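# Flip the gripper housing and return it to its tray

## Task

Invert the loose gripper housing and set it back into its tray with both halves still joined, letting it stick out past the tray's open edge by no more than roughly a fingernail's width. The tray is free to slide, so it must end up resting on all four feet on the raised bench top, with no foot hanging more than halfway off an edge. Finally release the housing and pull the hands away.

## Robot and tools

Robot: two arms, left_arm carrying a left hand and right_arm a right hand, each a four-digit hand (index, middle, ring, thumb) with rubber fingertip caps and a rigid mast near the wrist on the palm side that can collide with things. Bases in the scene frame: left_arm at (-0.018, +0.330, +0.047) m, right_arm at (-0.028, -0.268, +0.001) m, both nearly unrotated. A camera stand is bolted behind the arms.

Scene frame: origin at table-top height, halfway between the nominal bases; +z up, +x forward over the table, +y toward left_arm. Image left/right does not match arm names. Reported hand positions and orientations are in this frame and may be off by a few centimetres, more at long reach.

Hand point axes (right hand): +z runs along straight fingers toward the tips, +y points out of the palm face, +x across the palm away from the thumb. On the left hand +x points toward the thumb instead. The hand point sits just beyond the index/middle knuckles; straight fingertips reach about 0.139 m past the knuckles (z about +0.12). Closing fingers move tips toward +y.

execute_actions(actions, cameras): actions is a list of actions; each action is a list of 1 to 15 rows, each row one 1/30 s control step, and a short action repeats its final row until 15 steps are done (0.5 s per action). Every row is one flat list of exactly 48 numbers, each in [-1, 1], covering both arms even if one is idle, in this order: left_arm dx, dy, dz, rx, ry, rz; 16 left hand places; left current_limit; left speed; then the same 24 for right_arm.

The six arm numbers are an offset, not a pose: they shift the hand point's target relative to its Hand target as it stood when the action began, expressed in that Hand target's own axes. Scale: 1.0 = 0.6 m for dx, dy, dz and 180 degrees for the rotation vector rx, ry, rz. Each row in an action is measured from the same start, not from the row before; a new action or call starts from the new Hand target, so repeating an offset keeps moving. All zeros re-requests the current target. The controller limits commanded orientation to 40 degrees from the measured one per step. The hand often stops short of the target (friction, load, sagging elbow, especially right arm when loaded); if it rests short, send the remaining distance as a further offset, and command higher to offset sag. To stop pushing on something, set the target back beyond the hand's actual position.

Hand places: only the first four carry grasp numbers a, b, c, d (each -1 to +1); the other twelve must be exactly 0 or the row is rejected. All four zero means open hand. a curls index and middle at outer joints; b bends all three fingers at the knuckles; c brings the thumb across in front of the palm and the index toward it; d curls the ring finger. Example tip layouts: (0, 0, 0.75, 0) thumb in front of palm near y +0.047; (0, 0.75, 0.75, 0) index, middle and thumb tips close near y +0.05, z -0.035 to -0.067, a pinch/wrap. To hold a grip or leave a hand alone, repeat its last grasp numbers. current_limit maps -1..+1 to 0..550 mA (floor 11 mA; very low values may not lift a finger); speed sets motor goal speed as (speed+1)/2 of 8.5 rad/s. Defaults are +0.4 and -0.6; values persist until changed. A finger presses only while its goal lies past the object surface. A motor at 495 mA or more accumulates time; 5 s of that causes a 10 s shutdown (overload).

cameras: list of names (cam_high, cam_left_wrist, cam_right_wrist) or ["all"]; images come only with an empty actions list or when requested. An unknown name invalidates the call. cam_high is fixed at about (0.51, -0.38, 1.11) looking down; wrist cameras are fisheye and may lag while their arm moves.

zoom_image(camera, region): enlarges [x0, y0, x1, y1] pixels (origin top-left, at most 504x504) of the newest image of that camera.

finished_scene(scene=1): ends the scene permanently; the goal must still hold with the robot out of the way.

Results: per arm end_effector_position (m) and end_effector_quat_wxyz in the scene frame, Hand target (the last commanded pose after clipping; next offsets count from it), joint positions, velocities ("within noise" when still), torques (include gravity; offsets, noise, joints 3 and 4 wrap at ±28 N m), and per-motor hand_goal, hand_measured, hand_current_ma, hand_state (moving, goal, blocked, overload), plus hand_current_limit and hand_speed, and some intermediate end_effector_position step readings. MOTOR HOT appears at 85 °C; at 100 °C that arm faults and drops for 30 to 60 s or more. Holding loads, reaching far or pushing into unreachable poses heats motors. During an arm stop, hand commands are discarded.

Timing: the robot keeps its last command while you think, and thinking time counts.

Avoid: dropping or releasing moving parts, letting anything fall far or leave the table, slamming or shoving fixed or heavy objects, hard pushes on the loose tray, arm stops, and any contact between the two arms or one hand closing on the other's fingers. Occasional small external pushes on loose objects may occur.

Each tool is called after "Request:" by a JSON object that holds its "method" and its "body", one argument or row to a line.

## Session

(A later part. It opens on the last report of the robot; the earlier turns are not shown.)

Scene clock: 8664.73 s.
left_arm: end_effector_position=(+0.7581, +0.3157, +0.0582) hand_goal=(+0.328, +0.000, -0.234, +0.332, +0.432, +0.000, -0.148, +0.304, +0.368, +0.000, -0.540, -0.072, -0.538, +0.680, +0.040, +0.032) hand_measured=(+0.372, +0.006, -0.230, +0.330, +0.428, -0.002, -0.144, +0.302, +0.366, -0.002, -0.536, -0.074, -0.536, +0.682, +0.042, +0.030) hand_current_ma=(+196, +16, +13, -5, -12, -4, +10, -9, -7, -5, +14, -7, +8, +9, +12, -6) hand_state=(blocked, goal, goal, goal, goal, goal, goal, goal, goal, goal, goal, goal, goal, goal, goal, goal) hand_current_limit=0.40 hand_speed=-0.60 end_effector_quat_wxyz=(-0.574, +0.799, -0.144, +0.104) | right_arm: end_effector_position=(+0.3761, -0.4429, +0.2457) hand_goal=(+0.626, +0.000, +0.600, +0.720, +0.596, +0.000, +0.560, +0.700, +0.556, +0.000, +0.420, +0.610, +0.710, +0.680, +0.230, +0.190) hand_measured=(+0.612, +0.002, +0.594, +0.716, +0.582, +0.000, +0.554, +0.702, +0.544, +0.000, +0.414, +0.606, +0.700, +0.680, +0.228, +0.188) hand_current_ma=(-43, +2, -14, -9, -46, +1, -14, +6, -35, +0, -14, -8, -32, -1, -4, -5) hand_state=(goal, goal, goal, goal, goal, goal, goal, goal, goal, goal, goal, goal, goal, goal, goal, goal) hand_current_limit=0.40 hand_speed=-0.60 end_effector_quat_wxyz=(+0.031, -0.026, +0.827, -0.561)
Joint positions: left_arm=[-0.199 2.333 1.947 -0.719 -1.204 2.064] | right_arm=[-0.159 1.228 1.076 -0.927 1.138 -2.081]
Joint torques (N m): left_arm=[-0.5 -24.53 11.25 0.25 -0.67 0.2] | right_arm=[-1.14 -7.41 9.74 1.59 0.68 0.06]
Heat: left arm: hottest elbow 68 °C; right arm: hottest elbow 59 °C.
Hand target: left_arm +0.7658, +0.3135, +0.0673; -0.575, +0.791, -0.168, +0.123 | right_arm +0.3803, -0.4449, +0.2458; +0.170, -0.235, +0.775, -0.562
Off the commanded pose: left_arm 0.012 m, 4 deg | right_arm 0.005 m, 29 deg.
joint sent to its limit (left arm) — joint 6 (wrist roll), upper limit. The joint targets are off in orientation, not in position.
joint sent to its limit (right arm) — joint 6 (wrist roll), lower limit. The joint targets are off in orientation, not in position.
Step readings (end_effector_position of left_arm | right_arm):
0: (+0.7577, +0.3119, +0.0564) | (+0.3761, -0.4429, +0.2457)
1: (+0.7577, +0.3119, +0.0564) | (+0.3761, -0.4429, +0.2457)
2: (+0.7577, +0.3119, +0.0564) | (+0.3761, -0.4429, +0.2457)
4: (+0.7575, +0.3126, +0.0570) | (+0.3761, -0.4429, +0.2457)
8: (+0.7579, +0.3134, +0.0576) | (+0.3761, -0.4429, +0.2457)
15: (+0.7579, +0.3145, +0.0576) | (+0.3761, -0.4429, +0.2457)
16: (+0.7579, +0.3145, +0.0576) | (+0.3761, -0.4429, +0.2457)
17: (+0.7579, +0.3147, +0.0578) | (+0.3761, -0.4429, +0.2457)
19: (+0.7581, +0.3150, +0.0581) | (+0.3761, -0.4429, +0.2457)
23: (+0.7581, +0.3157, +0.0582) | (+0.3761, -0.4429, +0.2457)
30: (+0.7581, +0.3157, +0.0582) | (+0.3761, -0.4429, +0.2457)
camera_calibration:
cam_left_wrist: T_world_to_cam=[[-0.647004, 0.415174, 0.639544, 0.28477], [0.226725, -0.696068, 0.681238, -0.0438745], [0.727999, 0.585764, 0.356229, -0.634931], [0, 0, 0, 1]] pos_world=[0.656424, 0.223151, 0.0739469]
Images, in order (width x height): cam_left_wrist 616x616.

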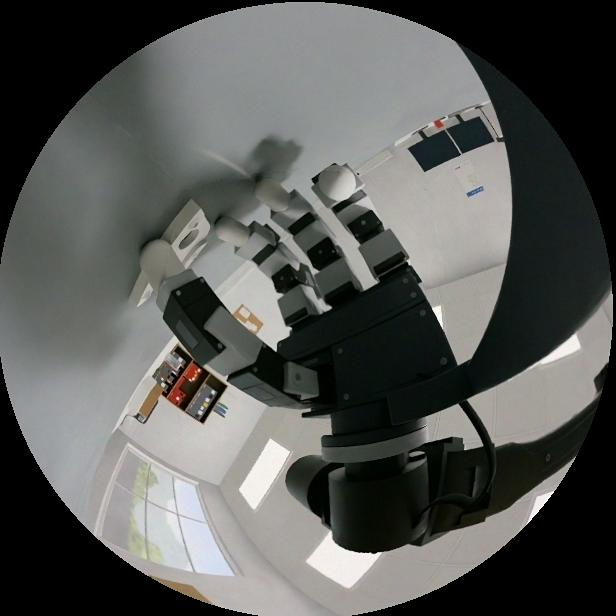

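Request:
{"method": "execute_actions", "body": {
  "actions": [
    [[0,-0.0095,-0.0031,0,0,0,0.43,0.2,0.76,0.7,0,0,0,0,0,0,0,0,0,0,0,0,0.4,-0.6,0,0,0,0,0,0,0,0.1,0,0.1,0,0,0,0,0,0,0,0,0,0,0,0,0.4,-0.6]],
    [[0,0,0,0,0,0,0.43,0.25,0.76,0.7,0,0,0,0,0,0,0,0,0,0,0,0,0.4,-0.6,0,0,0,0,0,0,0,0.1,0,0.1,0,0,0,0,0,0,0,0,0,0,0,0,0.4,-0.6]]
  ],
  "cameras": ["cam_left_wrist"]
}}

Request:
{"method": "zoom_image", "body": {
  "camera": "cam_left_wrist",
  "region": [110, 110, 290, 310]
}}

Scene clock: 8671.50 s.
left_arm: end_effector_position=(+0.7571, +0.3170, +0.0592) hand_goal=(+0.260, +0.000, -0.220, +0.342, +0.346, +0.000, -0.158, +0.304, +0.294, +0.000, -0.540, -0.062, -0.538, +0.680, +0.040, +0.042) hand_measured=(+0.294, +0.004, -0.216, +0.340, +0.344, -0.002, -0.154, +0.302, +0.292, -0.002, -0.536, -0.064, -0.536, +0.682, +0.042, +0.040) hand_current_ma=(+148, +13, +11, -6, -10, -4, +12, -9, -5, -5, +14, -7, +7, +9, +9, -8) hand_state=(blocked, goal, goal, goal, goal, goal, goal, goal, goal, goal, goal, goal, goal, goal, goal, goal) hand_current_limit=0.40 hand_speed=-0.60 end_effector_quat_wxyz=(-0.575, +0.799, -0.146, +0.101) | right_arm: end_effector_position=(+0.3761, -0.4429, +0.2457) hand_goal=(+0.626, +0.000, +0.600, +0.720, +0.596, +0.000, +0.560, +0.700, +0.556, +0.000, +0.420, +0.610, +0.710, +0.680, +0.230, +0.190) hand_measured=(+0.612, +0.002, +0.594, +0.716, +0.582, +0.000, +0.554, +0.702, +0.544, +0.000, +0.414, +0.606, +0.700, +0.680, +0.228, +0.188) hand_current_ma=(-43, +2, -14, -9, -46, +1, -14, +6, -35, +0, -14, -8, -32, -1, -4, -5) hand_state=(goal, goal, goal, goal, goal, goal, goal, goal, goal, goal, goal, goal, goal, goal, goal, goal) hand_current_limit=0.40 hand_speed=-0.60 end_effector_quat_wxyz=(+0.031, -0.026, +0.827, -0.561)
Joint positions: left_arm=[-0.198 2.333 1.95 -0.729 -1.206 2.064] | right_arm=[-0.159 1.228 1.076 -0.927 1.138 -2.081]
Joint torques (N m): left_arm=[-1.08 -25.29 11.36 0.42 -0.57 0.15] | right_arm=[-0.79 -7.65 9.81 1.52 0.64 0.09]
Heat: left arm: hottest elbow 70 °C; right arm: hottest elbow 59 °C.
Hand target: left_arm +0.7658, +0.3135, +0.0733; -0.575, +0.791, -0.168, +0.123 | right_arm +0.3803, -0.4449, +0.2458; +0.170, -0.235, +0.775, -0.562
Off the commanded pose: left_arm 0.017 m, 4 deg | right_arm 0.005 m, 29 deg.
joint sent to its limit (left arm) — joint 6 (wrist roll), upper limit. The joint targets are off in orientation, not in position.
joint sent to its limit (right arm) — joint 6 (wrist roll), lower limit. The joint targets are off in orientation, not in position.
Step readings (end_effector_position of left_arm | right_arm):
0: (+0.7581, +0.3157, +0.0582) | (+0.3761, -0.4429, +0.2457)
1: (+0.7581, +0.3157, +0.0582) | (+0.3761, -0.4429, +0.2457)
2: (+0.7583, +0.3157, +0.0584) | (+0.3761, -0.4429, +0.2457)
4: (+0.7581, +0.3157, +0.0585) | (+0.3761, -0.4429, +0.2457)
8: (+0.7576, +0.3158, +0.0585) | (+0.3761, -0.4429, +0.2457)
15: (+0.7573, +0.3158, +0.0586) | (+0.3761, -0.4429, +0.2457)
16: (+0.7573, +0.3158, +0.0586) | (+0.3761, -0.4429, +0.2457)
17: (+0.7574, +0.3160, +0.0589) | (+0.3761, -0.4429, +0.2457)
19: (+0.7573, +0.3167, +0.0592) | (+0.3761, -0.4429, +0.2457)
23: (+0.7571, +0.3170, +0.0592) | (+0.3761, -0.4429, +0.2457)
30: (+0.7571, +0.3170, +0.0592) | (+0.3761, -0.4429, +0.2457)
camera_calibration:
cam_left_wrist: T_world_to_cam=[[-0.64367, 0.412037, 0.644914, 0.281071], [0.232461, -0.697611, 0.677717, -0.0470574], [0.729144, 0.586144, 0.353249, -0.636175], [0, 0, 0, 1]] pos_world=[0.655719, 0.224251, 0.0753533]
Images, in order (width x height): cam_left_wrist 616x616.

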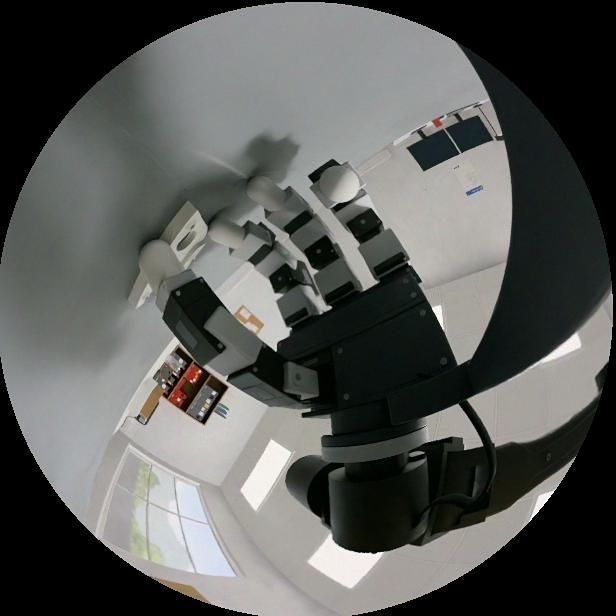

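Scaled by 2.520 from the camera's 616x616 image, which has a finer 880x880 frame.

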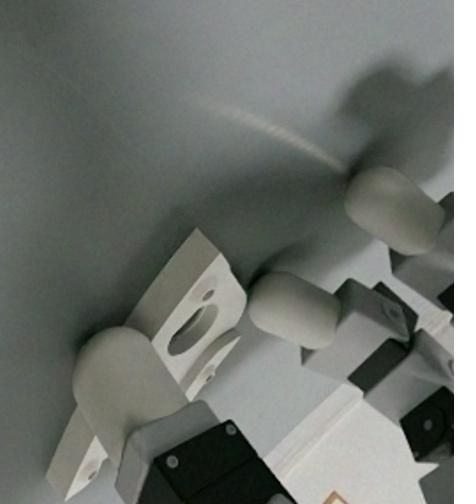

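Request:
{"method": "execute_actions", "body": {
  "actions": [
    [[0.0167,-0.0063,-0.002,0,0,0,0.43,0.22,0.76,0.7,0,0,0,0,0,0,0,0,0,0,0,0,0.4,-0.6,0,0,0,0,0,0,0,0.1,0,0.1,0,0,0,0,0,0,0,0,0,0,0,0,0.4,-0.6]]
  ],
  "cameras": ["cam_left_wrist"]
}}

Request:
{"method": "zoom_image", "body": {
  "camera": "cam_left_wrist",
  "region": [110, 110, 290, 310]
}}

Scene clock: 8678.50 s.
left_arm: end_effector_position=(+0.7626, +0.3148, +0.0718) hand_goal=(+0.300, +0.000, -0.228, +0.336, +0.398, +0.000, -0.152, +0.304, +0.338, +0.000, -0.540, -0.068, -0.538, +0.680, +0.040, +0.036) hand_measured=(+0.298, +0.004, -0.224, +0.338, +0.384, -0.002, -0.154, +0.302, +0.326, -0.002, -0.536, -0.066, -0.536, +0.682, +0.042, +0.038) hand_current_ma=(-8, +10, +14, +7, -54, -4, -6, -9, -44, -5, +14, +9, +7, +9, +9, +9) hand_state=(goal, goal, goal, goal, goal, goal, goal, goal, goal, goal, goal, goal, goal, goal, goal, goal) hand_current_limit=0.40 hand_speed=-0.60 end_effector_quat_wxyz=(-0.572, +0.800, -0.146, +0.102) | right_arm: end_effector_position=(+0.3761, -0.4429, +0.2457) hand_goal=(+0.626, +0.000, +0.600, +0.720, +0.596, +0.000, +0.560, +0.700, +0.556, +0.000, +0.420, +0.610, +0.710, +0.680, +0.230, +0.190) hand_measured=(+0.612, +0.002, +0.594, +0.716, +0.582, +0.000, +0.554, +0.702, +0.544, +0.000, +0.414, +0.606, +0.700, +0.680, +0.228, +0.188) hand_current_ma=(-43, +2, -14, -9, -46, +1, -14, +6, -35, +0, -14, -8, -32, -1, -4, -5) hand_state=(goal, goal, goal, goal, goal, goal, goal, goal, goal, goal, goal, goal, goal, goal, goal, goal) hand_current_limit=0.40 hand_speed=-0.60 end_effector_quat_wxyz=(+0.031, -0.026, +0.827, -0.561)
Joint positions: left_arm=[-0.198 2.333 1.987 -0.764 -1.2 2.064] | right_arm=[-0.159 1.228 1.076 -0.927 1.138 -2.081]
Joint torques (N m): left_arm=[-1.26 -24.18 12.85 0.55 -0.86 0.16] | right_arm=[-0.79 -7.59 9.77 1.52 0.68 0.07]
Heat: left arm: hottest elbow 71 °C; right arm: hottest elbow 59 °C.
Hand target: left_arm +0.7750, +0.3094, +0.0773; -0.575, +0.791, -0.168, +0.123 | right_arm +0.3803, -0.4449, +0.2458; +0.170, -0.235, +0.775, -0.562
Off the commanded pose: left_arm 0.015 m, 4 deg | right_arm 0.005 m, 29 deg.
joint sent to its limit (left arm) — joint 6 (wrist roll), upper limit. The joint targets are off in orientation, not in position.
joint sent to its limit (right arm) — joint 6 (wrist roll), lower limit. The joint targets are off in orientation, not in position.
Step readings (end_effector_position of left_arm | right_arm):
0: (+0.7571, +0.3170, +0.0592) | (+0.3761, -0.4429, +0.2457)
1: (+0.7573, +0.3170, +0.0595) | (+0.3761, -0.4429, +0.2457)
2: (+0.7576, +0.3168, +0.0603) | (+0.3761, -0.4429, +0.2457)
4: (+0.7575, +0.3162, +0.0615) | (+0.3761, -0.4429, +0.2457)
8: (+0.7594, +0.3158, +0.0662) | (+0.3761, -0.4429, +0.2457)
15: (+0.7630, +0.3151, +0.0720) | (+0.3761, -0.4429, +0.2457)
camera_calibration:
cam_left_wrist: T_world_to_cam=[[-0.642721, 0.417661, 0.642237, 0.275013], [0.229947, -0.694493, 0.681765, -0.0577632], [0.730776, 0.585866, 0.350325, -0.644225], [0, 0, 0, 1]] pos_world=[0.660823, 0.22245, 0.0884455]
Images, in order (width x height): cam_left_wrist 616x616.

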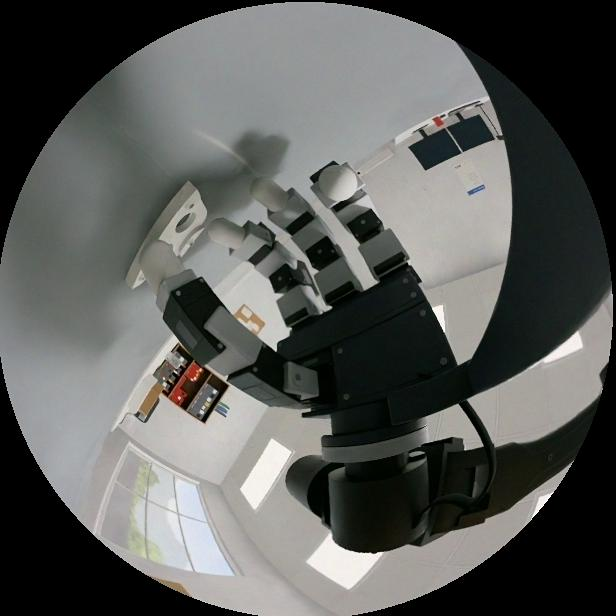

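Scaled by 2.520 from the camera's 616x616 image, which has a finer 880x880 frame.

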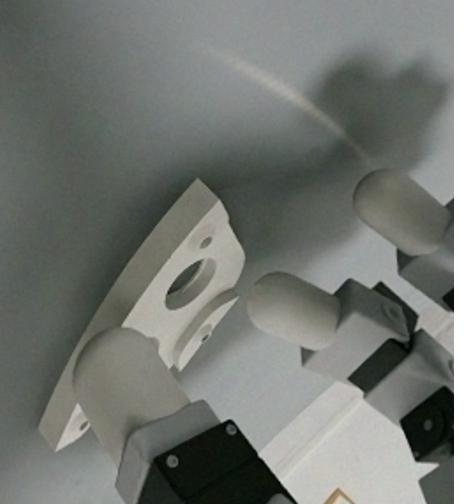

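Request:
{"method": "execute_actions", "body": {
  "actions": [
    [[0,0.019,0.0062,0,0,0,0.43,0.22,0.76,0.7,0,0,0,0,0,0,0,0,0,0,0,0,0.4,-0.6,0,0,0,0,0,0,0,0.1,0,0.1,0,0,0,0,0,0,0,0,0,0,0,0,0.4,-0.6]]
  ],
  "cameras": ["cam_left_wrist"]
}}

Request:
{"method": "zoom_image", "body": {
  "camera": "cam_left_wrist",
  "region": [110, 110, 290, 310]
}}

Scene clock: 8685.33 s.
left_arm: end_effector_position=(+0.7616, +0.3151, +0.0645) hand_goal=(+0.300, +0.000, -0.228, +0.336, +0.398, +0.000, -0.152, +0.304, +0.338, +0.000, -0.540, -0.068, -0.538, +0.680, +0.040, +0.036) hand_measured=(+0.298, +0.002, -0.228, +0.336, +0.384, -0.002, -0.154, +0.302, +0.326, -0.002, -0.536, -0.066, -0.536, +0.682, +0.042, +0.038) hand_current_ma=(-6, +6, +0, -3, -53, -4, -6, -9, -44, -5, +14, +9, +7, +9, +9, +9) hand_state=(goal, goal, goal, goal, goal, goal, goal, goal, goal, goal, goal, goal, goal, goal, goal, goal) hand_current_limit=0.40 hand_speed=-0.60 end_effector_quat_wxyz=(-0.572, +0.800, -0.149, +0.098) | right_arm: end_effector_position=(+0.3761, -0.4429, +0.2457) hand_goal=(+0.626, +0.000, +0.600, +0.720, +0.596, +0.000, +0.560, +0.700, +0.556, +0.000, +0.420, +0.610, +0.710, +0.680, +0.230, +0.190) hand_measured=(+0.612, +0.002, +0.594, +0.716, +0.582, +0.000, +0.554, +0.702, +0.544, +0.000, +0.414, +0.606, +0.700, +0.680, +0.228, +0.188) hand_current_ma=(-43, +2, -14, -9, -46, +1, -14, +6, -35, +0, -14, -8, -32, -1, -4, -5) hand_state=(goal, goal, goal, goal, goal, goal, goal, goal, goal, goal, goal, goal, goal, goal, goal, goal) hand_current_limit=0.40 hand_speed=-0.60 end_effector_quat_wxyz=(+0.031, -0.026, +0.827, -0.561)
Joint positions: left_arm=[-0.198 2.343 1.987 -0.764 -1.201 2.064] | right_arm=[-0.159 1.228 1.076 -0.927 1.138 -2.081]
Joint torques (N m): left_arm=[-1.26 -23.41 12.22 1.21 -0.76 0.14] | right_arm=[-0.97 -7.47 9.8 1.61 0.65 0.05]
Heat: left arm: hottest elbow 74 °C; right arm: hottest elbow 59 °C.
Hand target: left_arm +0.7750, +0.3094, +0.0654; -0.575, +0.791, -0.168, +0.123 | right_arm +0.3803, -0.4449, +0.2458; +0.170, -0.235, +0.775, -0.562
Off the commanded pose: left_arm 0.015 m, 4 deg | right_arm 0.005 m, 29 deg.
joint sent to its limit (left arm) — joint 6 (wrist roll), upper limit. The joint targets are off in orientation, not in position.
joint sent to its limit (right arm) — joint 6 (wrist roll), lower limit. The joint targets are off in orientation, not in position.
Step readings (end_effector_position of left_arm | right_arm):
0: (+0.7625, +0.3148, +0.0718) | (+0.3761, -0.4429, +0.2457)
1: (+0.7625, +0.3148, +0.0718) | (+0.3761, -0.4429, +0.2457)
2: (+0.7625, +0.3148, +0.0718) | (+0.3761, -0.4429, +0.2457)
4: (+0.7624, +0.3149, +0.0712) | (+0.3761, -0.4429, +0.2457)
8: (+0.7620, +0.3149, +0.0681) | (+0.3761, -0.4429, +0.2457)
15: (+0.7616, +0.3151, +0.0645) | (+0.3761, -0.4429, +0.2457)
camera_calibration:
cam_left_wrist: T_world_to_cam=[[-0.636771, 0.416236, 0.649053, 0.27448], [0.236397, -0.695847, 0.678169, -0.056605], [0.73392, 0.585273, 0.344699, -0.642928], [0, 0, 0, 1]] pos_world=[0.66002, 0.222651, 0.0818518]
Images, in order (width x height): cam_left_wrist 616x616.

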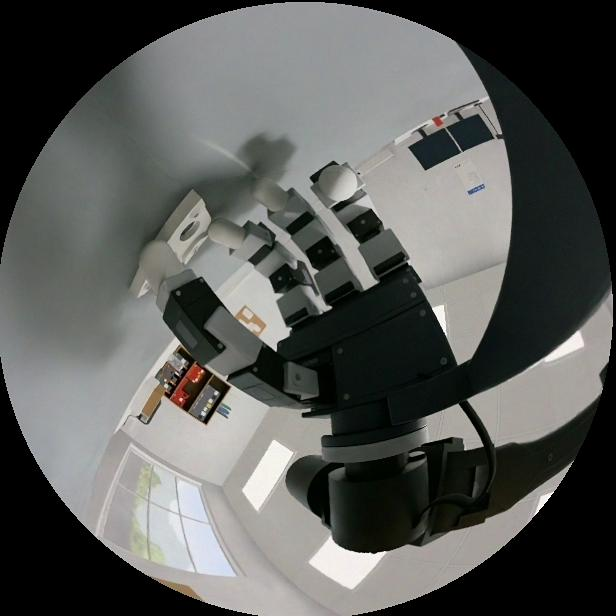

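Scaled by 2.520 from the camera's 616x616 image, which has a finer 880x880 frame.

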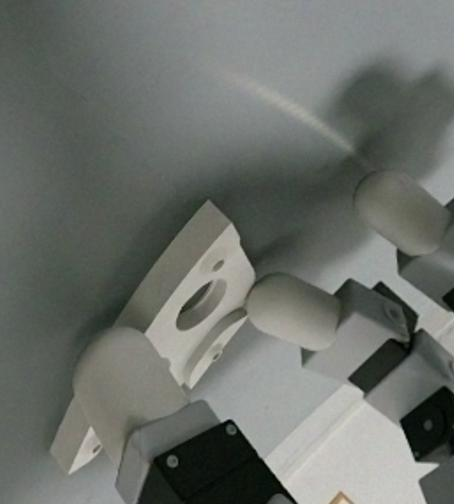

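Request:
{"method": "execute_actions", "body": {
  "actions": [
    [[0.0133,-0.0158,-0.0051,0,0,0,0.43,0.22,0.76,0.7,0,0,0,0,0,0,0,0,0,0,0,0,0.4,-0.6,0,0,0,0,0,0,0,0.1,0,0.1,0,0,0,0,0,0,0,0,0,0,0,0,0.4,-0.6]],
    [[0,0.0158,0.0051,0,0,0,0.43,0.22,0.76,0.7,0,0,0,0,0,0,0,0,0,0,0,0,0.4,-0.6,0,0,0,0,0,0,0,0.1,0,0.1,0,0,0,0,0,0,0,0,0,0,0,0,0.4,-0.6]]
  ],
  "cameras": ["cam_left_wrist"]
}}

Request:
{"method": "zoom_image", "body": {
  "camera": "cam_left_wrist",
  "region": [110, 110, 290, 310]
}}

Scene clock: 8694.80 s.
left_arm: end_effector_position=(+0.7696, +0.3136, +0.0654) hand_goal=(+0.300, +0.000, -0.228, +0.336, +0.398, +0.000, -0.152, +0.304, +0.338, +0.000, -0.540, -0.068, -0.538, +0.680, +0.040, +0.036) hand_measured=(+0.300, +0.002, -0.228, +0.336, +0.384, -0.002, -0.154, +0.302, +0.326, -0.002, -0.536, -0.066, -0.538, +0.682, +0.044, +0.038) hand_current_ma=(+1, +6, +1, -3, -53, -4, -6, -9, -44, -5, +14, +9, +2, +7, +16, +9) hand_state=(goal, goal, goal, goal, goal, goal, goal, goal, goal, goal, goal, goal, goal, goal, goal, goal) hand_current_limit=0.40 hand_speed=-0.60 end_effector_quat_wxyz=(-0.572, +0.800, -0.148, +0.100) | right_arm: end_effector_position=(+0.3761, -0.4429, +0.2457) hand_goal=(+0.626, +0.000, +0.600, +0.720, +0.596, +0.000, +0.560, +0.700, +0.556, +0.000, +0.420, +0.610, +0.710, +0.680, +0.230, +0.190) hand_measured=(+0.612, +0.002, +0.594, +0.716, +0.582, +0.000, +0.554, +0.702, +0.544, +0.000, +0.414, +0.606, +0.700, +0.680, +0.228, +0.188) hand_current_ma=(-43, +2, -14, -9, -46, +1, -14, +6, -35, +0, -14, -8, -32, -1, -4, -5) hand_state=(goal, goal, goal, goal, goal, goal, goal, goal, goal, goal, goal, goal, goal, goal, goal, goal) hand_current_limit=0.40 hand_speed=-0.60 end_effector_quat_wxyz=(+0.031, -0.026, +0.827, -0.561)
Joint positions: left_arm=[-0.198 2.364 2.028 -0.779 -1.201 2.065] | right_arm=[-0.159 1.228 1.076 -0.927 1.138 -2.081]
Joint torques (N m): left_arm=[-1.32 -22.71 12.31 1.09 -0.81 0.14] | right_arm=[-0.91 -7.3 9.77 1.48 0.67 0.07]
Heat: left arm: hottest elbow 76 °C; right arm: hottest elbow 59 °C.
Hand target: left_arm +0.7823, +0.3062, +0.0652; -0.575, +0.791, -0.168, +0.123 | right_arm +0.3803, -0.4449, +0.2458; +0.170, -0.235, +0.775, -0.562
Off the commanded pose: left_arm 0.015 m, 4 deg | right_arm 0.005 m, 29 deg.
joint sent to its limit (left arm) — joint 6 (wrist roll), upper limit. The joint targets are off in orientation, not in position.
joint sent to its limit (right arm) — joint 6 (wrist roll), lower limit. The joint targets are off in orientation, not in position.
Step readings (end_effector_position of left_arm | right_arm):
0: (+0.7616, +0.3151, +0.0645) | (+0.3761, -0.4429, +0.2457)
1: (+0.7616, +0.3151, +0.0645) | (+0.3761, -0.4429, +0.2457)
2: (+0.7620, +0.3150, +0.0649) | (+0.3761, -0.4429, +0.2457)
4: (+0.7639, +0.3146, +0.0658) | (+0.3761, -0.4429, +0.2457)
8: (+0.7683, +0.3138, +0.0692) | (+0.3761, -0.4429, +0.2457)
15: (+0.7707, +0.3133, +0.0736) | (+0.3761, -0.4429, +0.2457)
16: (+0.7708, +0.3133, +0.0737) | (+0.3761, -0.4429, +0.2457)
17: (+0.7707, +0.3133, +0.0734) | (+0.3761, -0.4429, +0.2457)
19: (+0.7706, +0.3134, +0.0726) | (+0.3761, -0.4429, +0.2457)
23: (+0.7699, +0.3135, +0.0677) | (+0.3761, -0.4429, +0.2457)
30: (+0.7696, +0.3136, +0.0654) | (+0.3761, -0.4429, +0.2457)
camera_calibration:
cam_left_wrist: T_world_to_cam=[[-0.639694, 0.416781, 0.645821, 0.281975], [0.23323, -0.695357, 0.679766, -0.0580022], [0.73239, 0.585468, 0.34761, -0.647354], [0, 0, 0, 1]] pos_world=[0.668022, 0.221151, 0.0823491]
Images, in order (width x height): cam_left_wrist 616x616.

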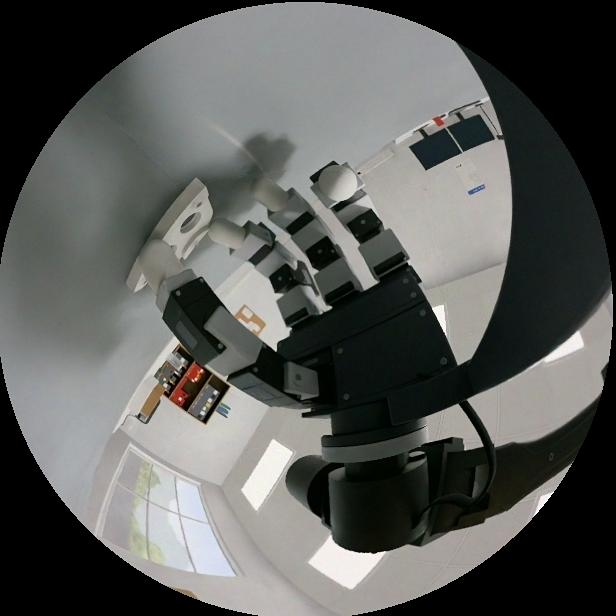

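Scaled by 2.520 from the camera's 616x616 image, which has a finer 880x880 frame.

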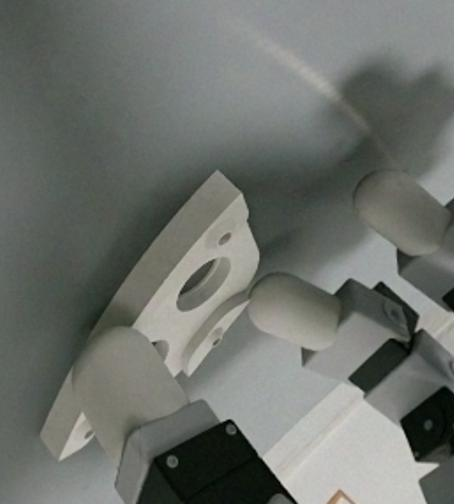

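Request:
{"method": "execute_actions", "body": {
  "actions": [
    [[0.0117,-0.0127,-0.0041,0,0,0,0.43,0.22,0.76,0.7,0,0,0,0,0,0,0,0,0,0,0,0,0.4,-0.6,0,0,0,0,0,0,0,0.1,0,0.1,0,0,0,0,0,0,0,0,0,0,0,0,0.4,-0.6]],
    [[0,0.0158,0.0051,0,0,0,0.43,0.22,0.76,0.7,0,0,0,0,0,0,0,0,0,0,0,0,0.4,-0.6,0,0,0,0,0,0,0,0.1,0,0.1,0,0,0,0,0,0,0,0,0,0,0,0,0.4,-0.6]],
    [[0,0,0,0,0,0,0.43,0.28,0.76,0.7,0,0,0,0,0,0,0,0,0,0,0,0,0.4,-0.6,0,0,0,0,0,0,0,0.1,0,0.1,0,0,0,0,0,0,0,0,0,0,0,0,0.4,-0.6]]
  ],
  "cameras": ["cam_left_wrist"]
}}

Request:
{"method": "zoom_image", "body": {
  "camera": "cam_left_wrist",
  "region": [110, 110, 290, 310]
}}

Scene clock: 8709.73 s.
left_arm: end_effector_position=(+0.7772, +0.3111, +0.0679) hand_goal=(+0.220, +0.000, -0.210, +0.348, +0.292, +0.000, -0.164, +0.304, +0.248, +0.000, -0.540, -0.056, -0.538, +0.680, +0.040, +0.048) hand_measured=(+0.238, +0.002, -0.206, +0.346, +0.290, -0.002, -0.160, +0.302, +0.246, -0.002, -0.536, -0.058, -0.540, +0.682, +0.046, +0.050) hand_current_ma=(+70, +6, +10, -3, -8, -4, +12, -9, -3, -5, +14, -7, -7, +4, +25, +6) hand_state=(goal, goal, goal, goal, goal, goal, goal, goal, goal, goal, goal, goal, goal, goal, goal, goal) hand_current_limit=0.40 hand_speed=-0.60 end_effector_quat_wxyz=(-0.573, +0.800, -0.146, +0.103) | right_arm: end_effector_position=(+0.3761, -0.4429, +0.2457) hand_goal=(+0.626, +0.000, +0.600, +0.720, +0.596, +0.000, +0.560, +0.700, +0.556, +0.000, +0.420, +0.610, +0.710, +0.680, +0.230, +0.190) hand_measured=(+0.612, +0.002, +0.594, +0.716, +0.582, +0.000, +0.554, +0.702, +0.544, +0.000, +0.414, +0.606, +0.700, +0.680, +0.228, +0.188) hand_current_ma=(-43, +2, -14, -9, -46, +1, -14, +6, -35, +0, -14, -8, -32, -1, -4, -5) hand_state=(goal, goal, goal, goal, goal, goal, goal, goal, goal, goal, goal, goal, goal, goal, goal, goal) hand_current_limit=0.40 hand_speed=-0.60 end_effector_quat_wxyz=(+0.031, -0.026, +0.827, -0.561)
Joint positions: left_arm=[-0.2 2.382 2.069 -0.794 -1.202 2.065] | right_arm=[-0.159 1.228 1.076 -0.927 1.138 -2.081]
Joint torques (N m): left_arm=[-1.32 -23.12 12.22 1.18 -0.76 0.12] | right_arm=[-0.85 -7.59 9.8 1.51 0.65 0.07]
Heat: left arm: hottest elbow 78 °C; right arm: hottest elbow 59 °C.
Hand target: left_arm +0.7886, +0.3033, +0.0633; -0.575, +0.791, -0.168, +0.123 | right_arm +0.3803, -0.4449, +0.2458; +0.170, -0.235, +0.775, -0.562
Off the commanded pose: left_arm 0.015 m, 4 deg | right_arm 0.005 m, 29 deg.
joint sent to its limit (left arm) — joint 6 (wrist roll), upper limit. The joint targets are off in orientation, not in position.
joint sent to its limit (right arm) — joint 6 (wrist roll), lower limit. The joint targets are off in orientation, not in position.
Step readings (end_effector_position of left_arm | right_arm):
0: (+0.7696, +0.3136, +0.0654) | (+0.3761, -0.4429, +0.2457)
1: (+0.7696, +0.3136, +0.0654) | (+0.3761, -0.4429, +0.2457)
2: (+0.7702, +0.3134, +0.0662) | (+0.3761, -0.4429, +0.2457)
4: (+0.7720, +0.3131, +0.0671) | (+0.3761, -0.4429, +0.2457)
8: (+0.7758, +0.3124, +0.0690) | (+0.3761, -0.4429, +0.2457)
15: (+0.7771, +0.3115, +0.0714) | (+0.3761, -0.4429, +0.2457)
16: (+0.7770, +0.3116, +0.0710) | (+0.3761, -0.4429, +0.2457)
17: (+0.7771, +0.3115, +0.0709) | (+0.3761, -0.4429, +0.2457)
19: (+0.7769, +0.3116, +0.0701) | (+0.3761, -0.4429, +0.2457)
23: (+0.7767, +0.3113, +0.0672) | (+0.3761, -0.4429, +0.2457)
30: (+0.7770, +0.3109, +0.0674) | (+0.3761, -0.4429, +0.2457)
31: (+0.7770, +0.3109, +0.0674) | (+0.3761, -0.4429, +0.2457)
32: (+0.7770, +0.3110, +0.0674) | (+0.3761, -0.4429, +0.2457)
34: (+0.7770, +0.3112, +0.0676) | (+0.3761, -0.4429, +0.2457)
38: (+0.7772, +0.3111, +0.0679) | (+0.3761, -0.4429, +0.2457)
45: (+0.7772, +0.3111, +0.0679) | (+0.3761, -0.4429, +0.2457)
camera_calibration:
cam_left_wrist: T_world_to_cam=[[-0.643106, 0.417166, 0.642174, 0.288971], [0.228563, -0.6958, 0.680897, -0.0594639], [0.730872, 0.584666, 0.352125, -0.65127], [0, 0, 0, 1]] pos_world=[0.675425, 0.218851, 0.0842473]
Images, in order (width x height): cam_left_wrist 616x616.

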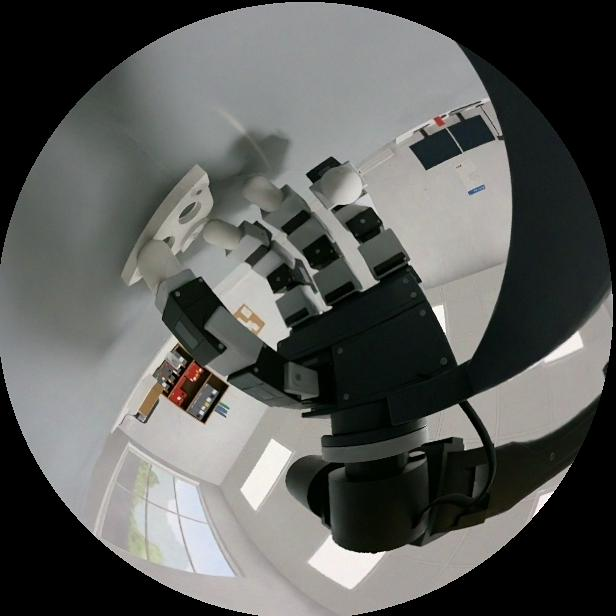

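Scaled by 2.520 from the camera's 616x616 image, which has a finer 880x880 frame.

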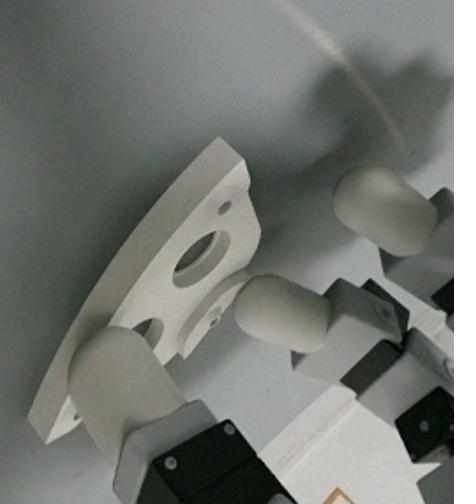

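Request:
{"method": "execute_actions", "body": {
  "actions": [
    [[0,0,0,0,0,0,0.43,0.2,0.76,0.7,0,0,0,0,0,0,0,0,0,0,0,0,0.4,-0.6,0,0,0,0,0,0,0,0.1,0,0.1,0,0,0,0,0,0,0,0,0,0,0,0,0.4,-0.6]],
    [[0,0.0127,0.0041,0,0,0,0.43,0.2,0.76,0.7,0,0,0,0,0,0,0,0,0,0,0,0,0.4,-0.6,0,0,0,0,0,0,0,0.1,0,0.1,0,0,0,0,0,0,0,0,0,0,0,0,0.4,-0.6]]
  ],
  "cameras": ["cam_left_wrist"]
}}

Request:
{"method": "zoom_image", "body": {
  "camera": "cam_left_wrist",
  "region": [110, 110, 290, 310]
}}

Scene clock: 8719.13 s.
left_arm: end_effector_position=(+0.7787, +0.3103, +0.0675) hand_goal=(+0.328, +0.000, -0.234, +0.332, +0.432, +0.000, -0.148, +0.304, +0.368, +0.000, -0.540, -0.072, -0.538, +0.680, +0.040, +0.032) hand_measured=(+0.316, +0.002, -0.230, +0.336, +0.418, -0.002, -0.150, +0.302, +0.356, -0.002, -0.536, -0.068, -0.548, +0.678, +0.040, +0.032) hand_current_ma=(-51, +6, +14, +12, -56, -4, -9, -9, -47, -5, +14, +11, -41, -5, +1, +1) hand_state=(goal, goal, goal, goal, goal, goal, goal, goal, goal, goal, goal, goal, goal, goal, goal, goal) hand_current_limit=0.40 hand_speed=-0.60 end_effector_quat_wxyz=(-0.572, +0.800, -0.145, +0.106) | right_arm: end_effector_position=(+0.3761, -0.4429, +0.2457) hand_goal=(+0.626, +0.000, +0.600, +0.720, +0.596, +0.000, +0.560, +0.700, +0.556, +0.000, +0.420, +0.610, +0.710, +0.680, +0.230, +0.190) hand_measured=(+0.612, +0.002, +0.594, +0.716, +0.582, +0.000, +0.554, +0.702, +0.544, +0.000, +0.414, +0.606, +0.700, +0.680, +0.228, +0.188) hand_current_ma=(-43, +2, -14, -9, -46, +1, -14, +6, -35, +0, -14, -8, -32, -1, -4, -5) hand_state=(goal, goal, goal, goal, goal, goal, goal, goal, goal, goal, goal, goal, goal, goal, goal, goal) hand_current_limit=0.40 hand_speed=-0.60 end_effector_quat_wxyz=(+0.031, -0.026, +0.827, -0.561)
Joint positions: left_arm=[-0.2 2.383 2.069 -0.787 -1.201 2.065] | right_arm=[-0.159 1.228 1.076 -0.927 1.138 -2.081]
Joint torques (N m): left_arm=[-1.44 -22.77 11.79 1.54 -0.83 0.2] | right_arm=[-0.91 -7.53 9.83 1.59 0.67 0.06]
Heat: left arm: hottest elbow 75 °C; right arm: hottest elbow 59 °C.
Hand target: left_arm +0.7886, +0.3033, +0.0553; -0.575, +0.791, -0.168, +0.123 | right_arm +0.3803, -0.4449, +0.2458; +0.170, -0.235, +0.775, -0.562
Off the commanded pose: left_arm 0.017 m, 3 deg | right_arm 0.005 m, 29 deg.
joint sent to its limit (left arm) — joint 6 (wrist roll), upper limit. The joint targets are off in orientation, not in position.
joint sent to its limit (right arm) — joint 6 (wrist roll), lower limit. The joint targets are off in orientation, not in position.
Step readings (end_effector_position of left_arm | right_arm):
0: (+0.7772, +0.3111, +0.0679) | (+0.3761, -0.4429, +0.2457)
1: (+0.7772, +0.3111, +0.0679) | (+0.3761, -0.4429, +0.2457)
2: (+0.7773, +0.3110, +0.0678) | (+0.3761, -0.4429, +0.2457)
4: (+0.7773, +0.3109, +0.0677) | (+0.3761, -0.4429, +0.2457)
8: (+0.7773, +0.3106, +0.0677) | (+0.3761, -0.4429, +0.2457)
15: (+0.7773, +0.3106, +0.0677) | (+0.3761, -0.4429, +0.2457)
16: (+0.7773, +0.3106, +0.0677) | (+0.3761, -0.4429, +0.2457)
17: (+0.7773, +0.3106, +0.0677) | (+0.3761, -0.4429, +0.2457)
19: (+0.7777, +0.3105, +0.0676) | (+0.3761, -0.4429, +0.2457)
23: (+0.7784, +0.3104, +0.0673) | (+0.3761, -0.4429, +0.2457)
30: (+0.7787, +0.3103, +0.0675) | (+0.3761, -0.4429, +0.2457)
camera_calibration:
cam_left_wrist: T_world_to_cam=[[-0.646552, 0.419495, 0.637177, 0.292924], [0.223601, -0.694344, 0.684024, -0.0568533], [0.729365, 0.584731, 0.35513, -0.650739], [0, 0, 0, 1]] pos_world=[0.676729, 0.218151, 0.0833416]
Images, in order (width x height): cam_left_wrist 616x616.

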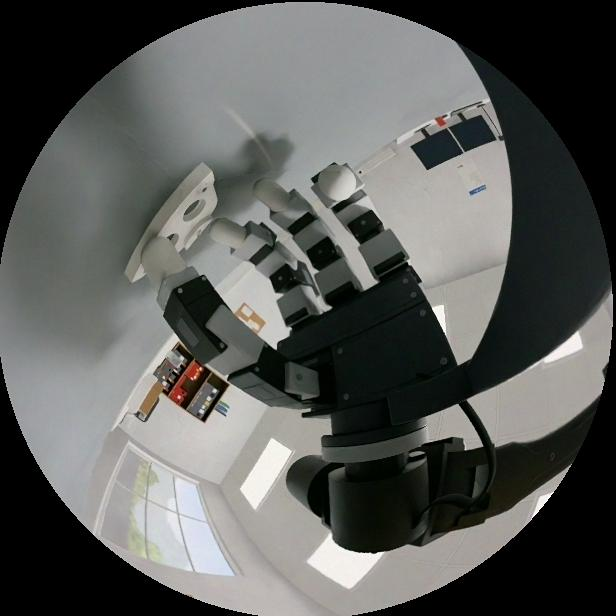

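Scaled by 2.520 from the camera's 616x616 image, which has a finer 880x880 frame.

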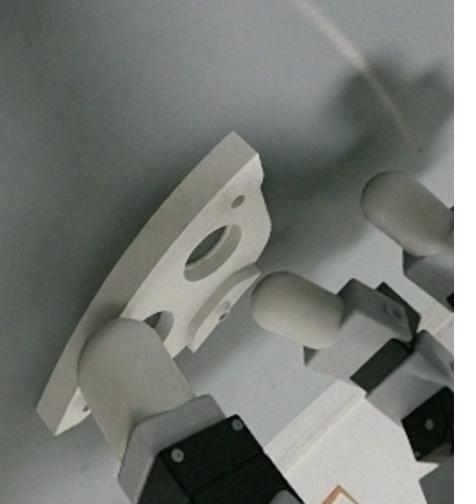

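Request:
{"method": "execute_actions", "body": {
  "actions": [
    [[0.0007,-0.017,-0.023,0,0,0,0.43,0.16,0.76,0.7,0,0,0,0,0,0,0,0,0,0,0,0,0.4,-0.6,0,0,0,0,0,0,0,0.1,0,0.1,0,0,0,0,0,0,0,0,0,0,0,0,0.4,-0.6]],
    [[0,0.0158,0.0051,0,0,0,0.43,0.16,0.76,0.7,0,0,0,0,0,0,0,0,0,0,0,0,0.4,-0.6,0,0,0,0,0,0,0,0.1,0,0.1,0,0,0,0,0,0,0,0,0,0,0,0,0.4,-0.6]]
  ],
  "cameras": ["cam_left_wrist"]
}}

Request:
{"method": "zoom_image", "body": {
  "camera": "cam_left_wrist",
  "region": [110, 110, 290, 310]
}}

Scene clock: 8726.17 s.
left_arm: end_effector_position=(+0.7782, +0.2999, +0.0667) hand_goal=(+0.382, +0.000, -0.246, +0.324, +0.502, +0.000, -0.140, +0.304, +0.428, +0.000, -0.540, -0.080, -0.538, +0.680, +0.040, +0.024) hand_measured=(+0.368, +0.002, -0.242, +0.328, +0.486, -0.002, -0.144, +0.302, +0.416, -0.002, -0.536, -0.076, -0.542, +0.678, +0.040, +0.024) hand_current_ma=(-57, +6, +13, +12, -61, -4, -11, -9, -51, -5, +14, +11, -12, -5, +0, +1) hand_state=(goal, goal, goal, goal, goal, goal, goal, goal, goal, goal, goal, goal, goal, goal, goal, goal) hand_current_limit=0.40 hand_speed=-0.60 end_effector_quat_wxyz=(-0.572, +0.799, -0.150, +0.109) | right_arm: end_effector_position=(+0.3761, -0.4429, +0.2457) hand_goal=(+0.626, +0.000, +0.600, +0.720, +0.596, +0.000, +0.560, +0.700, +0.556, +0.000, +0.420, +0.610, +0.710, +0.680, +0.230, +0.190) hand_measured=(+0.612, +0.002, +0.594, +0.716, +0.582, +0.000, +0.554, +0.702, +0.544, +0.000, +0.414, +0.606, +0.700, +0.680, +0.228, +0.188) hand_current_ma=(-43, +2, -14, -9, -46, +1, -14, +6, -35, +0, -14, -8, -32, -1, -4, -5) hand_state=(goal, goal, goal, goal, goal, goal, goal, goal, goal, goal, goal, goal, goal, goal, goal, goal) hand_current_limit=0.40 hand_speed=-0.60 end_effector_quat_wxyz=(+0.031, -0.026, +0.827, -0.561)
Joint positions: left_arm=[-0.214 2.385 2.069 -0.787 -1.202 2.065] | right_arm=[-0.159 1.228 1.076 -0.927 1.138 -2.081]
Joint torques (N m): left_arm=[-1.08 -23 10.84 1.33 -0.95 0.12] | right_arm=[-0.91 -7.41 9.74 1.5 0.67 0.07]
Heat: left arm: hottest elbow 74 °C; right arm: hottest elbow 59 °C.
Hand target: left_arm +0.7849, +0.2941, +0.0593; -0.575, +0.791, -0.168, +0.123 | right_arm +0.3803, -0.4449, +0.2458; +0.170, -0.235, +0.775, -0.562
Off the commanded pose: left_arm 0.012 m, 3 deg | right_arm 0.005 m, 29 deg.
joint sent to its limit (left arm) — joint 6 (wrist roll), upper limit. The joint targets still meet the commanded pose.
joint sent to its limit (right arm) — joint 6 (wrist roll), lower limit. The joint targets are off in orientation, not in position.
Step readings (end_effector_position of left_arm | right_arm):
0: (+0.7787, +0.3103, +0.0675) | (+0.3761, -0.4429, +0.2457)
1: (+0.7787, +0.3103, +0.0675) | (+0.3761, -0.4429, +0.2457)
2: (+0.7787, +0.3097, +0.0675) | (+0.3761, -0.4429, +0.2457)
4: (+0.7786, +0.3070, +0.0675) | (+0.3761, -0.4429, +0.2457)
8: (+0.7785, +0.3044, +0.0676) | (+0.3761, -0.4429, +0.2457)
15: (+0.7784, +0.3017, +0.0676) | (+0.3761, -0.4429, +0.2457)
16: (+0.7784, +0.3017, +0.0676) | (+0.3761, -0.4429, +0.2457)
17: (+0.7784, +0.3017, +0.0676) | (+0.3761, -0.4429, +0.2457)
19: (+0.7784, +0.3017, +0.0676) | (+0.3761, -0.4429, +0.2457)
23: (+0.7783, +0.3002, +0.0676) | (+0.3761, -0.4429, +0.2457)
30: (+0.7782, +0.2999, +0.0670) | (+0.3761, -0.4429, +0.2457)
camera_calibration:
cam_left_wrist: T_world_to_cam=[[-0.640539, 0.426991, 0.63827, 0.290379], [0.215312, -0.697962, 0.683001, -0.0558775], [0.737123, 0.574916, 0.355136, -0.647131], [0, 0, 0, 1]] pos_world=[0.675046, 0.209056, 0.0826435]
Images, in order (width x height): cam_left_wrist 616x616.

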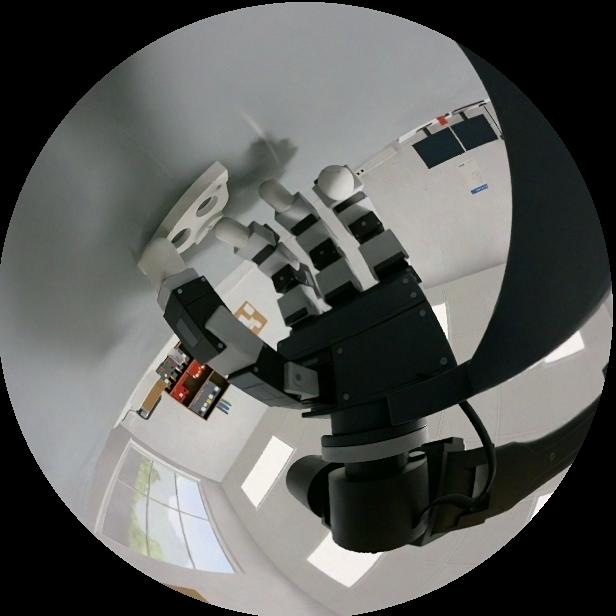

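Scaled by 2.520 from the camera's 616x616 image, which has a finer 880x880 frame.

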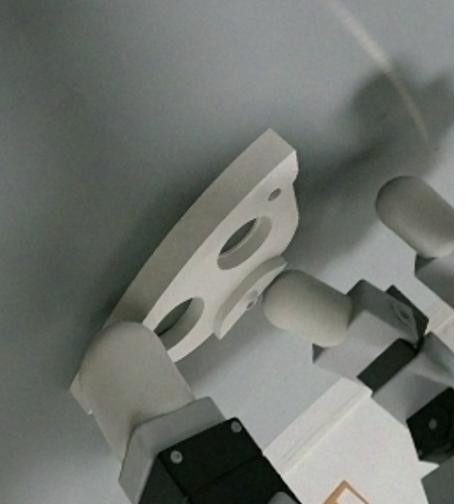

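Request:
{"method": "execute_actions", "body": {
  "actions": [
    [[0,0.0127,0.0041,0,0,0,0.43,0.1,0.76,0.7,0,0,0,0,0,0,0,0,0,0,0,0,0.4,-0.6,0,0,0,0,0,0,0,0.1,0,0.1,0,0,0,0,0,0,0,0,0,0,0,0,0.4,-0.6]]
  ],
  "cameras": ["cam_left_wrist"]
}}

Request:
{"method": "zoom_image", "body": {
  "camera": "cam_left_wrist",
  "region": [110, 110, 290, 310]
}}

Scene clock: 8734.40 s.
left_arm: end_effector_position=(+0.7804, +0.2988, +0.0630) hand_goal=(+0.462, +0.000, -0.264, +0.312, +0.608, +0.000, -0.128, +0.304, +0.518, +0.000, -0.540, -0.092, -0.538, +0.680, +0.040, +0.012) hand_measured=(+0.446, +0.002, -0.260, +0.316, +0.592, -0.002, -0.132, +0.302, +0.504, -0.002, -0.536, -0.088, -0.542, +0.678, +0.042, +0.014) hand_current_ma=(-62, +6, +12, +11, -67, -4, -13, -9, -57, -5, +14, +11, -12, -5, +7, +11) hand_state=(goal, goal, goal, goal, goal, goal, goal, goal, goal, goal, goal, goal, goal, goal, goal, goal) hand_current_limit=0.40 hand_speed=-0.60 end_effector_quat_wxyz=(-0.572, +0.799, -0.148, +0.113) | right_arm: end_effector_position=(+0.3761, -0.4429, +0.2457) hand_goal=(+0.626, +0.000, +0.600, +0.720, +0.596, +0.000, +0.560, +0.700, +0.556, +0.000, +0.420, +0.610, +0.710, +0.680, +0.230, +0.190) hand_measured=(+0.612, +0.002, +0.594, +0.716, +0.582, +0.000, +0.554, +0.702, +0.544, +0.000, +0.414, +0.606, +0.700, +0.680, +0.228, +0.188) hand_current_ma=(-43, +2, -14, -9, -46, +1, -14, +6, -35, +0, -14, -8, -32, -1, -4, -5) hand_state=(goal, goal, goal, goal, goal, goal, goal, goal, goal, goal, goal, goal, goal, goal, goal, goal) hand_current_limit=0.40 hand_speed=-0.60 end_effector_quat_wxyz=(+0.031, -0.026, +0.827, -0.561)
Joint positions: left_arm=[-0.214 2.391 2.069 -0.772 -1.202 2.065] | right_arm=[-0.159 1.228 1.076 -0.927 1.138 -2.081]
Joint torques (N m): left_arm=[-1.08 -22.3 10.35 1.63 -0.95 0.17] | right_arm=[-0.97 -7.41 9.84 1.58 0.67 0.08]
Heat: left arm: hottest elbow 73 °C; right arm: hottest elbow 59 °C.
Hand target: left_arm +0.7849, +0.2940, +0.0513; -0.575, +0.791, -0.168, +0.123 | right_arm +0.3803, -0.4449, +0.2458; +0.170, -0.235, +0.775, -0.562
Off the commanded pose: left_arm 0.013 m, 3 deg | right_arm 0.005 m, 29 deg.
joint sent to its limit (left arm) — joint 6 (wrist roll), upper limit. The joint targets still meet the commanded pose.
joint sent to its limit (right arm) — joint 6 (wrist roll), lower limit. The joint targets are off in orientation, not in position.
Step readings (end_effector_position of left_arm | right_arm):
0: (+0.7782, +0.2999, +0.0667) | (+0.3761, -0.4429, +0.2457)
1: (+0.7783, +0.2999, +0.0668) | (+0.3761, -0.4429, +0.2457)
2: (+0.7785, +0.2998, +0.0665) | (+0.3761, -0.4429, +0.2457)
4: (+0.7793, +0.2993, +0.0658) | (+0.3761, -0.4429, +0.2457)
8: (+0.7802, +0.2992, +0.0642) | (+0.3761, -0.4429, +0.2457)
15: (+0.7804, +0.2988, +0.0632) | (+0.3761, -0.4429, +0.2457)
camera_calibration:
cam_left_wrist: T_world_to_cam=[[-0.645452, 0.428536, 0.632257, 0.29844], [0.209152, -0.696974, 0.685917, -0.0501932], [0.734607, 0.574964, 0.360234, -0.645138], [0, 0, 0, 1]] pos_world=[0.67705, 0.208056, 0.0781384]
Images, in order (width x height): cam_left_wrist 616x616.

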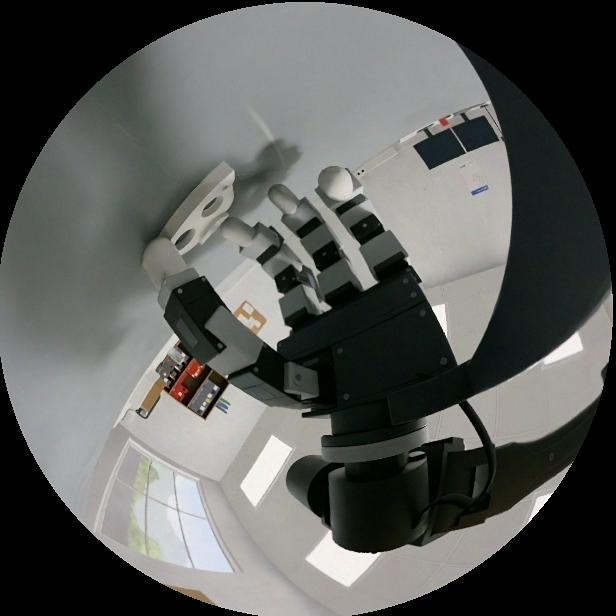

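Scaled by 2.520 from the camera's 616x616 image, which has a finer 880x880 frame.

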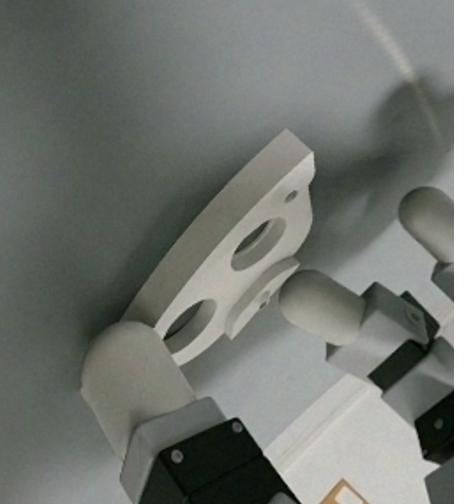

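Request:
{"method": "execute_actions", "body": {
  "actions": [
    [[-0.0195,-0.0077,0.0023,0,0,0,0.43,0.1,0.76,0.7,0,0,0,0,0,0,0,0,0,0,0,0,0.4,-0.6,0,0,0,0,0,0,0,0.1,0,0.1,0,0,0,0,0,0,0,0,0,0,0,0,0.4,-0.6]]
  ],
  "cameras": ["cam_left_wrist"]
}}

Request:
{"method": "zoom_image", "body": {
  "camera": "cam_left_wrist",
  "region": [110, 110, 290, 310]
}}

Scene clock: 8747.23 s.
left_arm: end_effector_position=(+0.7776, +0.2996, +0.0572) hand_goal=(+0.462, +0.000, -0.264, +0.312, +0.608, +0.000, -0.128, +0.304, +0.518, +0.000, -0.540, -0.092, -0.538, +0.680, +0.040, +0.012) hand_measured=(+0.448, +0.002, -0.266, +0.312, +0.592, -0.002, -0.132, +0.302, +0.504, -0.002, -0.536, -0.088, -0.538, +0.678, +0.042, +0.012) hand_current_ma=(-52, +6, -4, -2, -64, -4, -13, -9, -54, -5, +14, +11, +0, -4, +10, +0) hand_state=(goal, goal, goal, goal, goal, goal, goal, goal, goal, goal, goal, goal, goal, goal, goal, goal) hand_current_limit=0.40 hand_speed=-0.60 end_effector_quat_wxyz=(-0.572, +0.799, -0.147, +0.114) | right_arm: end_effector_position=(+0.3761, -0.4429, +0.2457) hand_goal=(+0.626, +0.000, +0.600, +0.720, +0.596, +0.000, +0.560, +0.700, +0.556, +0.000, +0.420, +0.610, +0.710, +0.680, +0.230, +0.190) hand_measured=(+0.612, +0.002, +0.594, +0.716, +0.582, +0.000, +0.554, +0.702, +0.544, +0.000, +0.414, +0.606, +0.700, +0.680, +0.228, +0.188) hand_current_ma=(-43, +2, -14, -9, -46, +1, -14, +6, -35, +0, -14, -8, -32, -1, -4, -5) hand_state=(goal, goal, goal, goal, goal, goal, goal, goal, goal, goal, goal, goal, goal, goal, goal, goal) hand_current_limit=0.40 hand_speed=-0.60 end_effector_quat_wxyz=(+0.031, -0.026, +0.827, -0.561)
Joint positions: left_arm=[-0.214 2.388 2.045 -0.75 -1.204 2.063] | right_arm=[-0.159 1.228 1.076 -0.927 1.138 -2.081]
Joint torques (N m): left_arm=[-0.97 -26.17 7.91 1.39 -0.81 0.19] | right_arm=[-0.97 -7.3 9.76 1.52 0.67 0.06]
Heat: left arm: hottest elbow 72 °C; right arm: hottest elbow 59 °C.
Hand target: left_arm +0.7754, +0.3013, +0.0553; -0.575, +0.791, -0.168, +0.123 | right_arm +0.3803, -0.4449, +0.2458; +0.170, -0.235, +0.775, -0.562
Off the commanded pose: left_arm 0.003 m, 3 deg | right_arm 0.005 m, 29 deg.
joint sent to its limit (left arm) — joint 6 (wrist roll), upper limit. The joint targets are off in orientation, not in position.
joint sent to its limit (right arm) — joint 6 (wrist roll), lower limit. The joint targets are off in orientation, not in position.
Step readings (end_effector_position of left_arm | right_arm):
0: (+0.7804, +0.2988, +0.0627) | (+0.3761, -0.4429, +0.2457)
1: (+0.7804, +0.2988, +0.0627) | (+0.3761, -0.4429, +0.2457)
2: (+0.7807, +0.2987, +0.0628) | (+0.3761, -0.4429, +0.2457)
4: (+0.7802, +0.2989, +0.0608) | (+0.3761, -0.4429, +0.2457)
8: (+0.7784, +0.2995, +0.0577) | (+0.3761, -0.4429, +0.2457)
15: (+0.7776, +0.2996, +0.0572) | (+0.3761, -0.4429, +0.2457)
camera_calibration:
cam_left_wrist: T_world_to_cam=[[-0.648288, 0.427164, 0.63028, 0.302658], [0.20779, -0.697115, 0.686188, -0.0439593], [0.732493, 0.575813, 0.363171, -0.640286], [0, 0, 0, 1]] pos_world=[0.674349, 0.208755, 0.071938]
Images, in order (width x height): cam_left_wrist 616x616.

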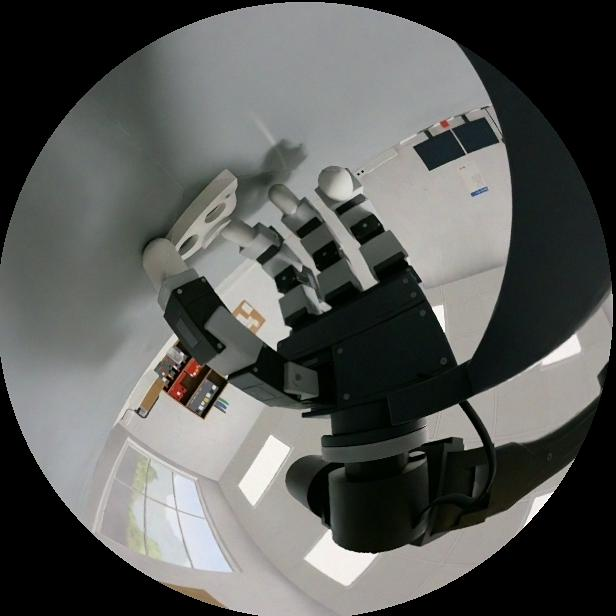

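Scaled by 2.520 from the camera's 616x616 image, which has a finer 880x880 frame.

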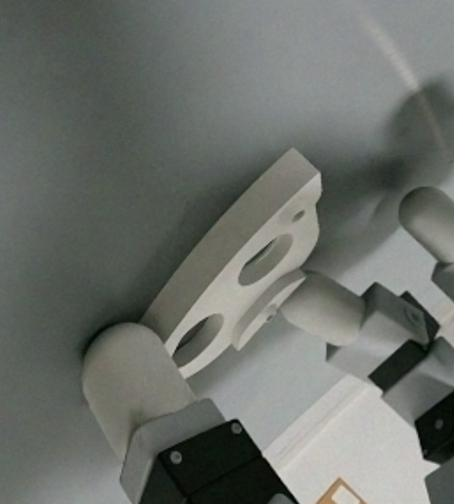

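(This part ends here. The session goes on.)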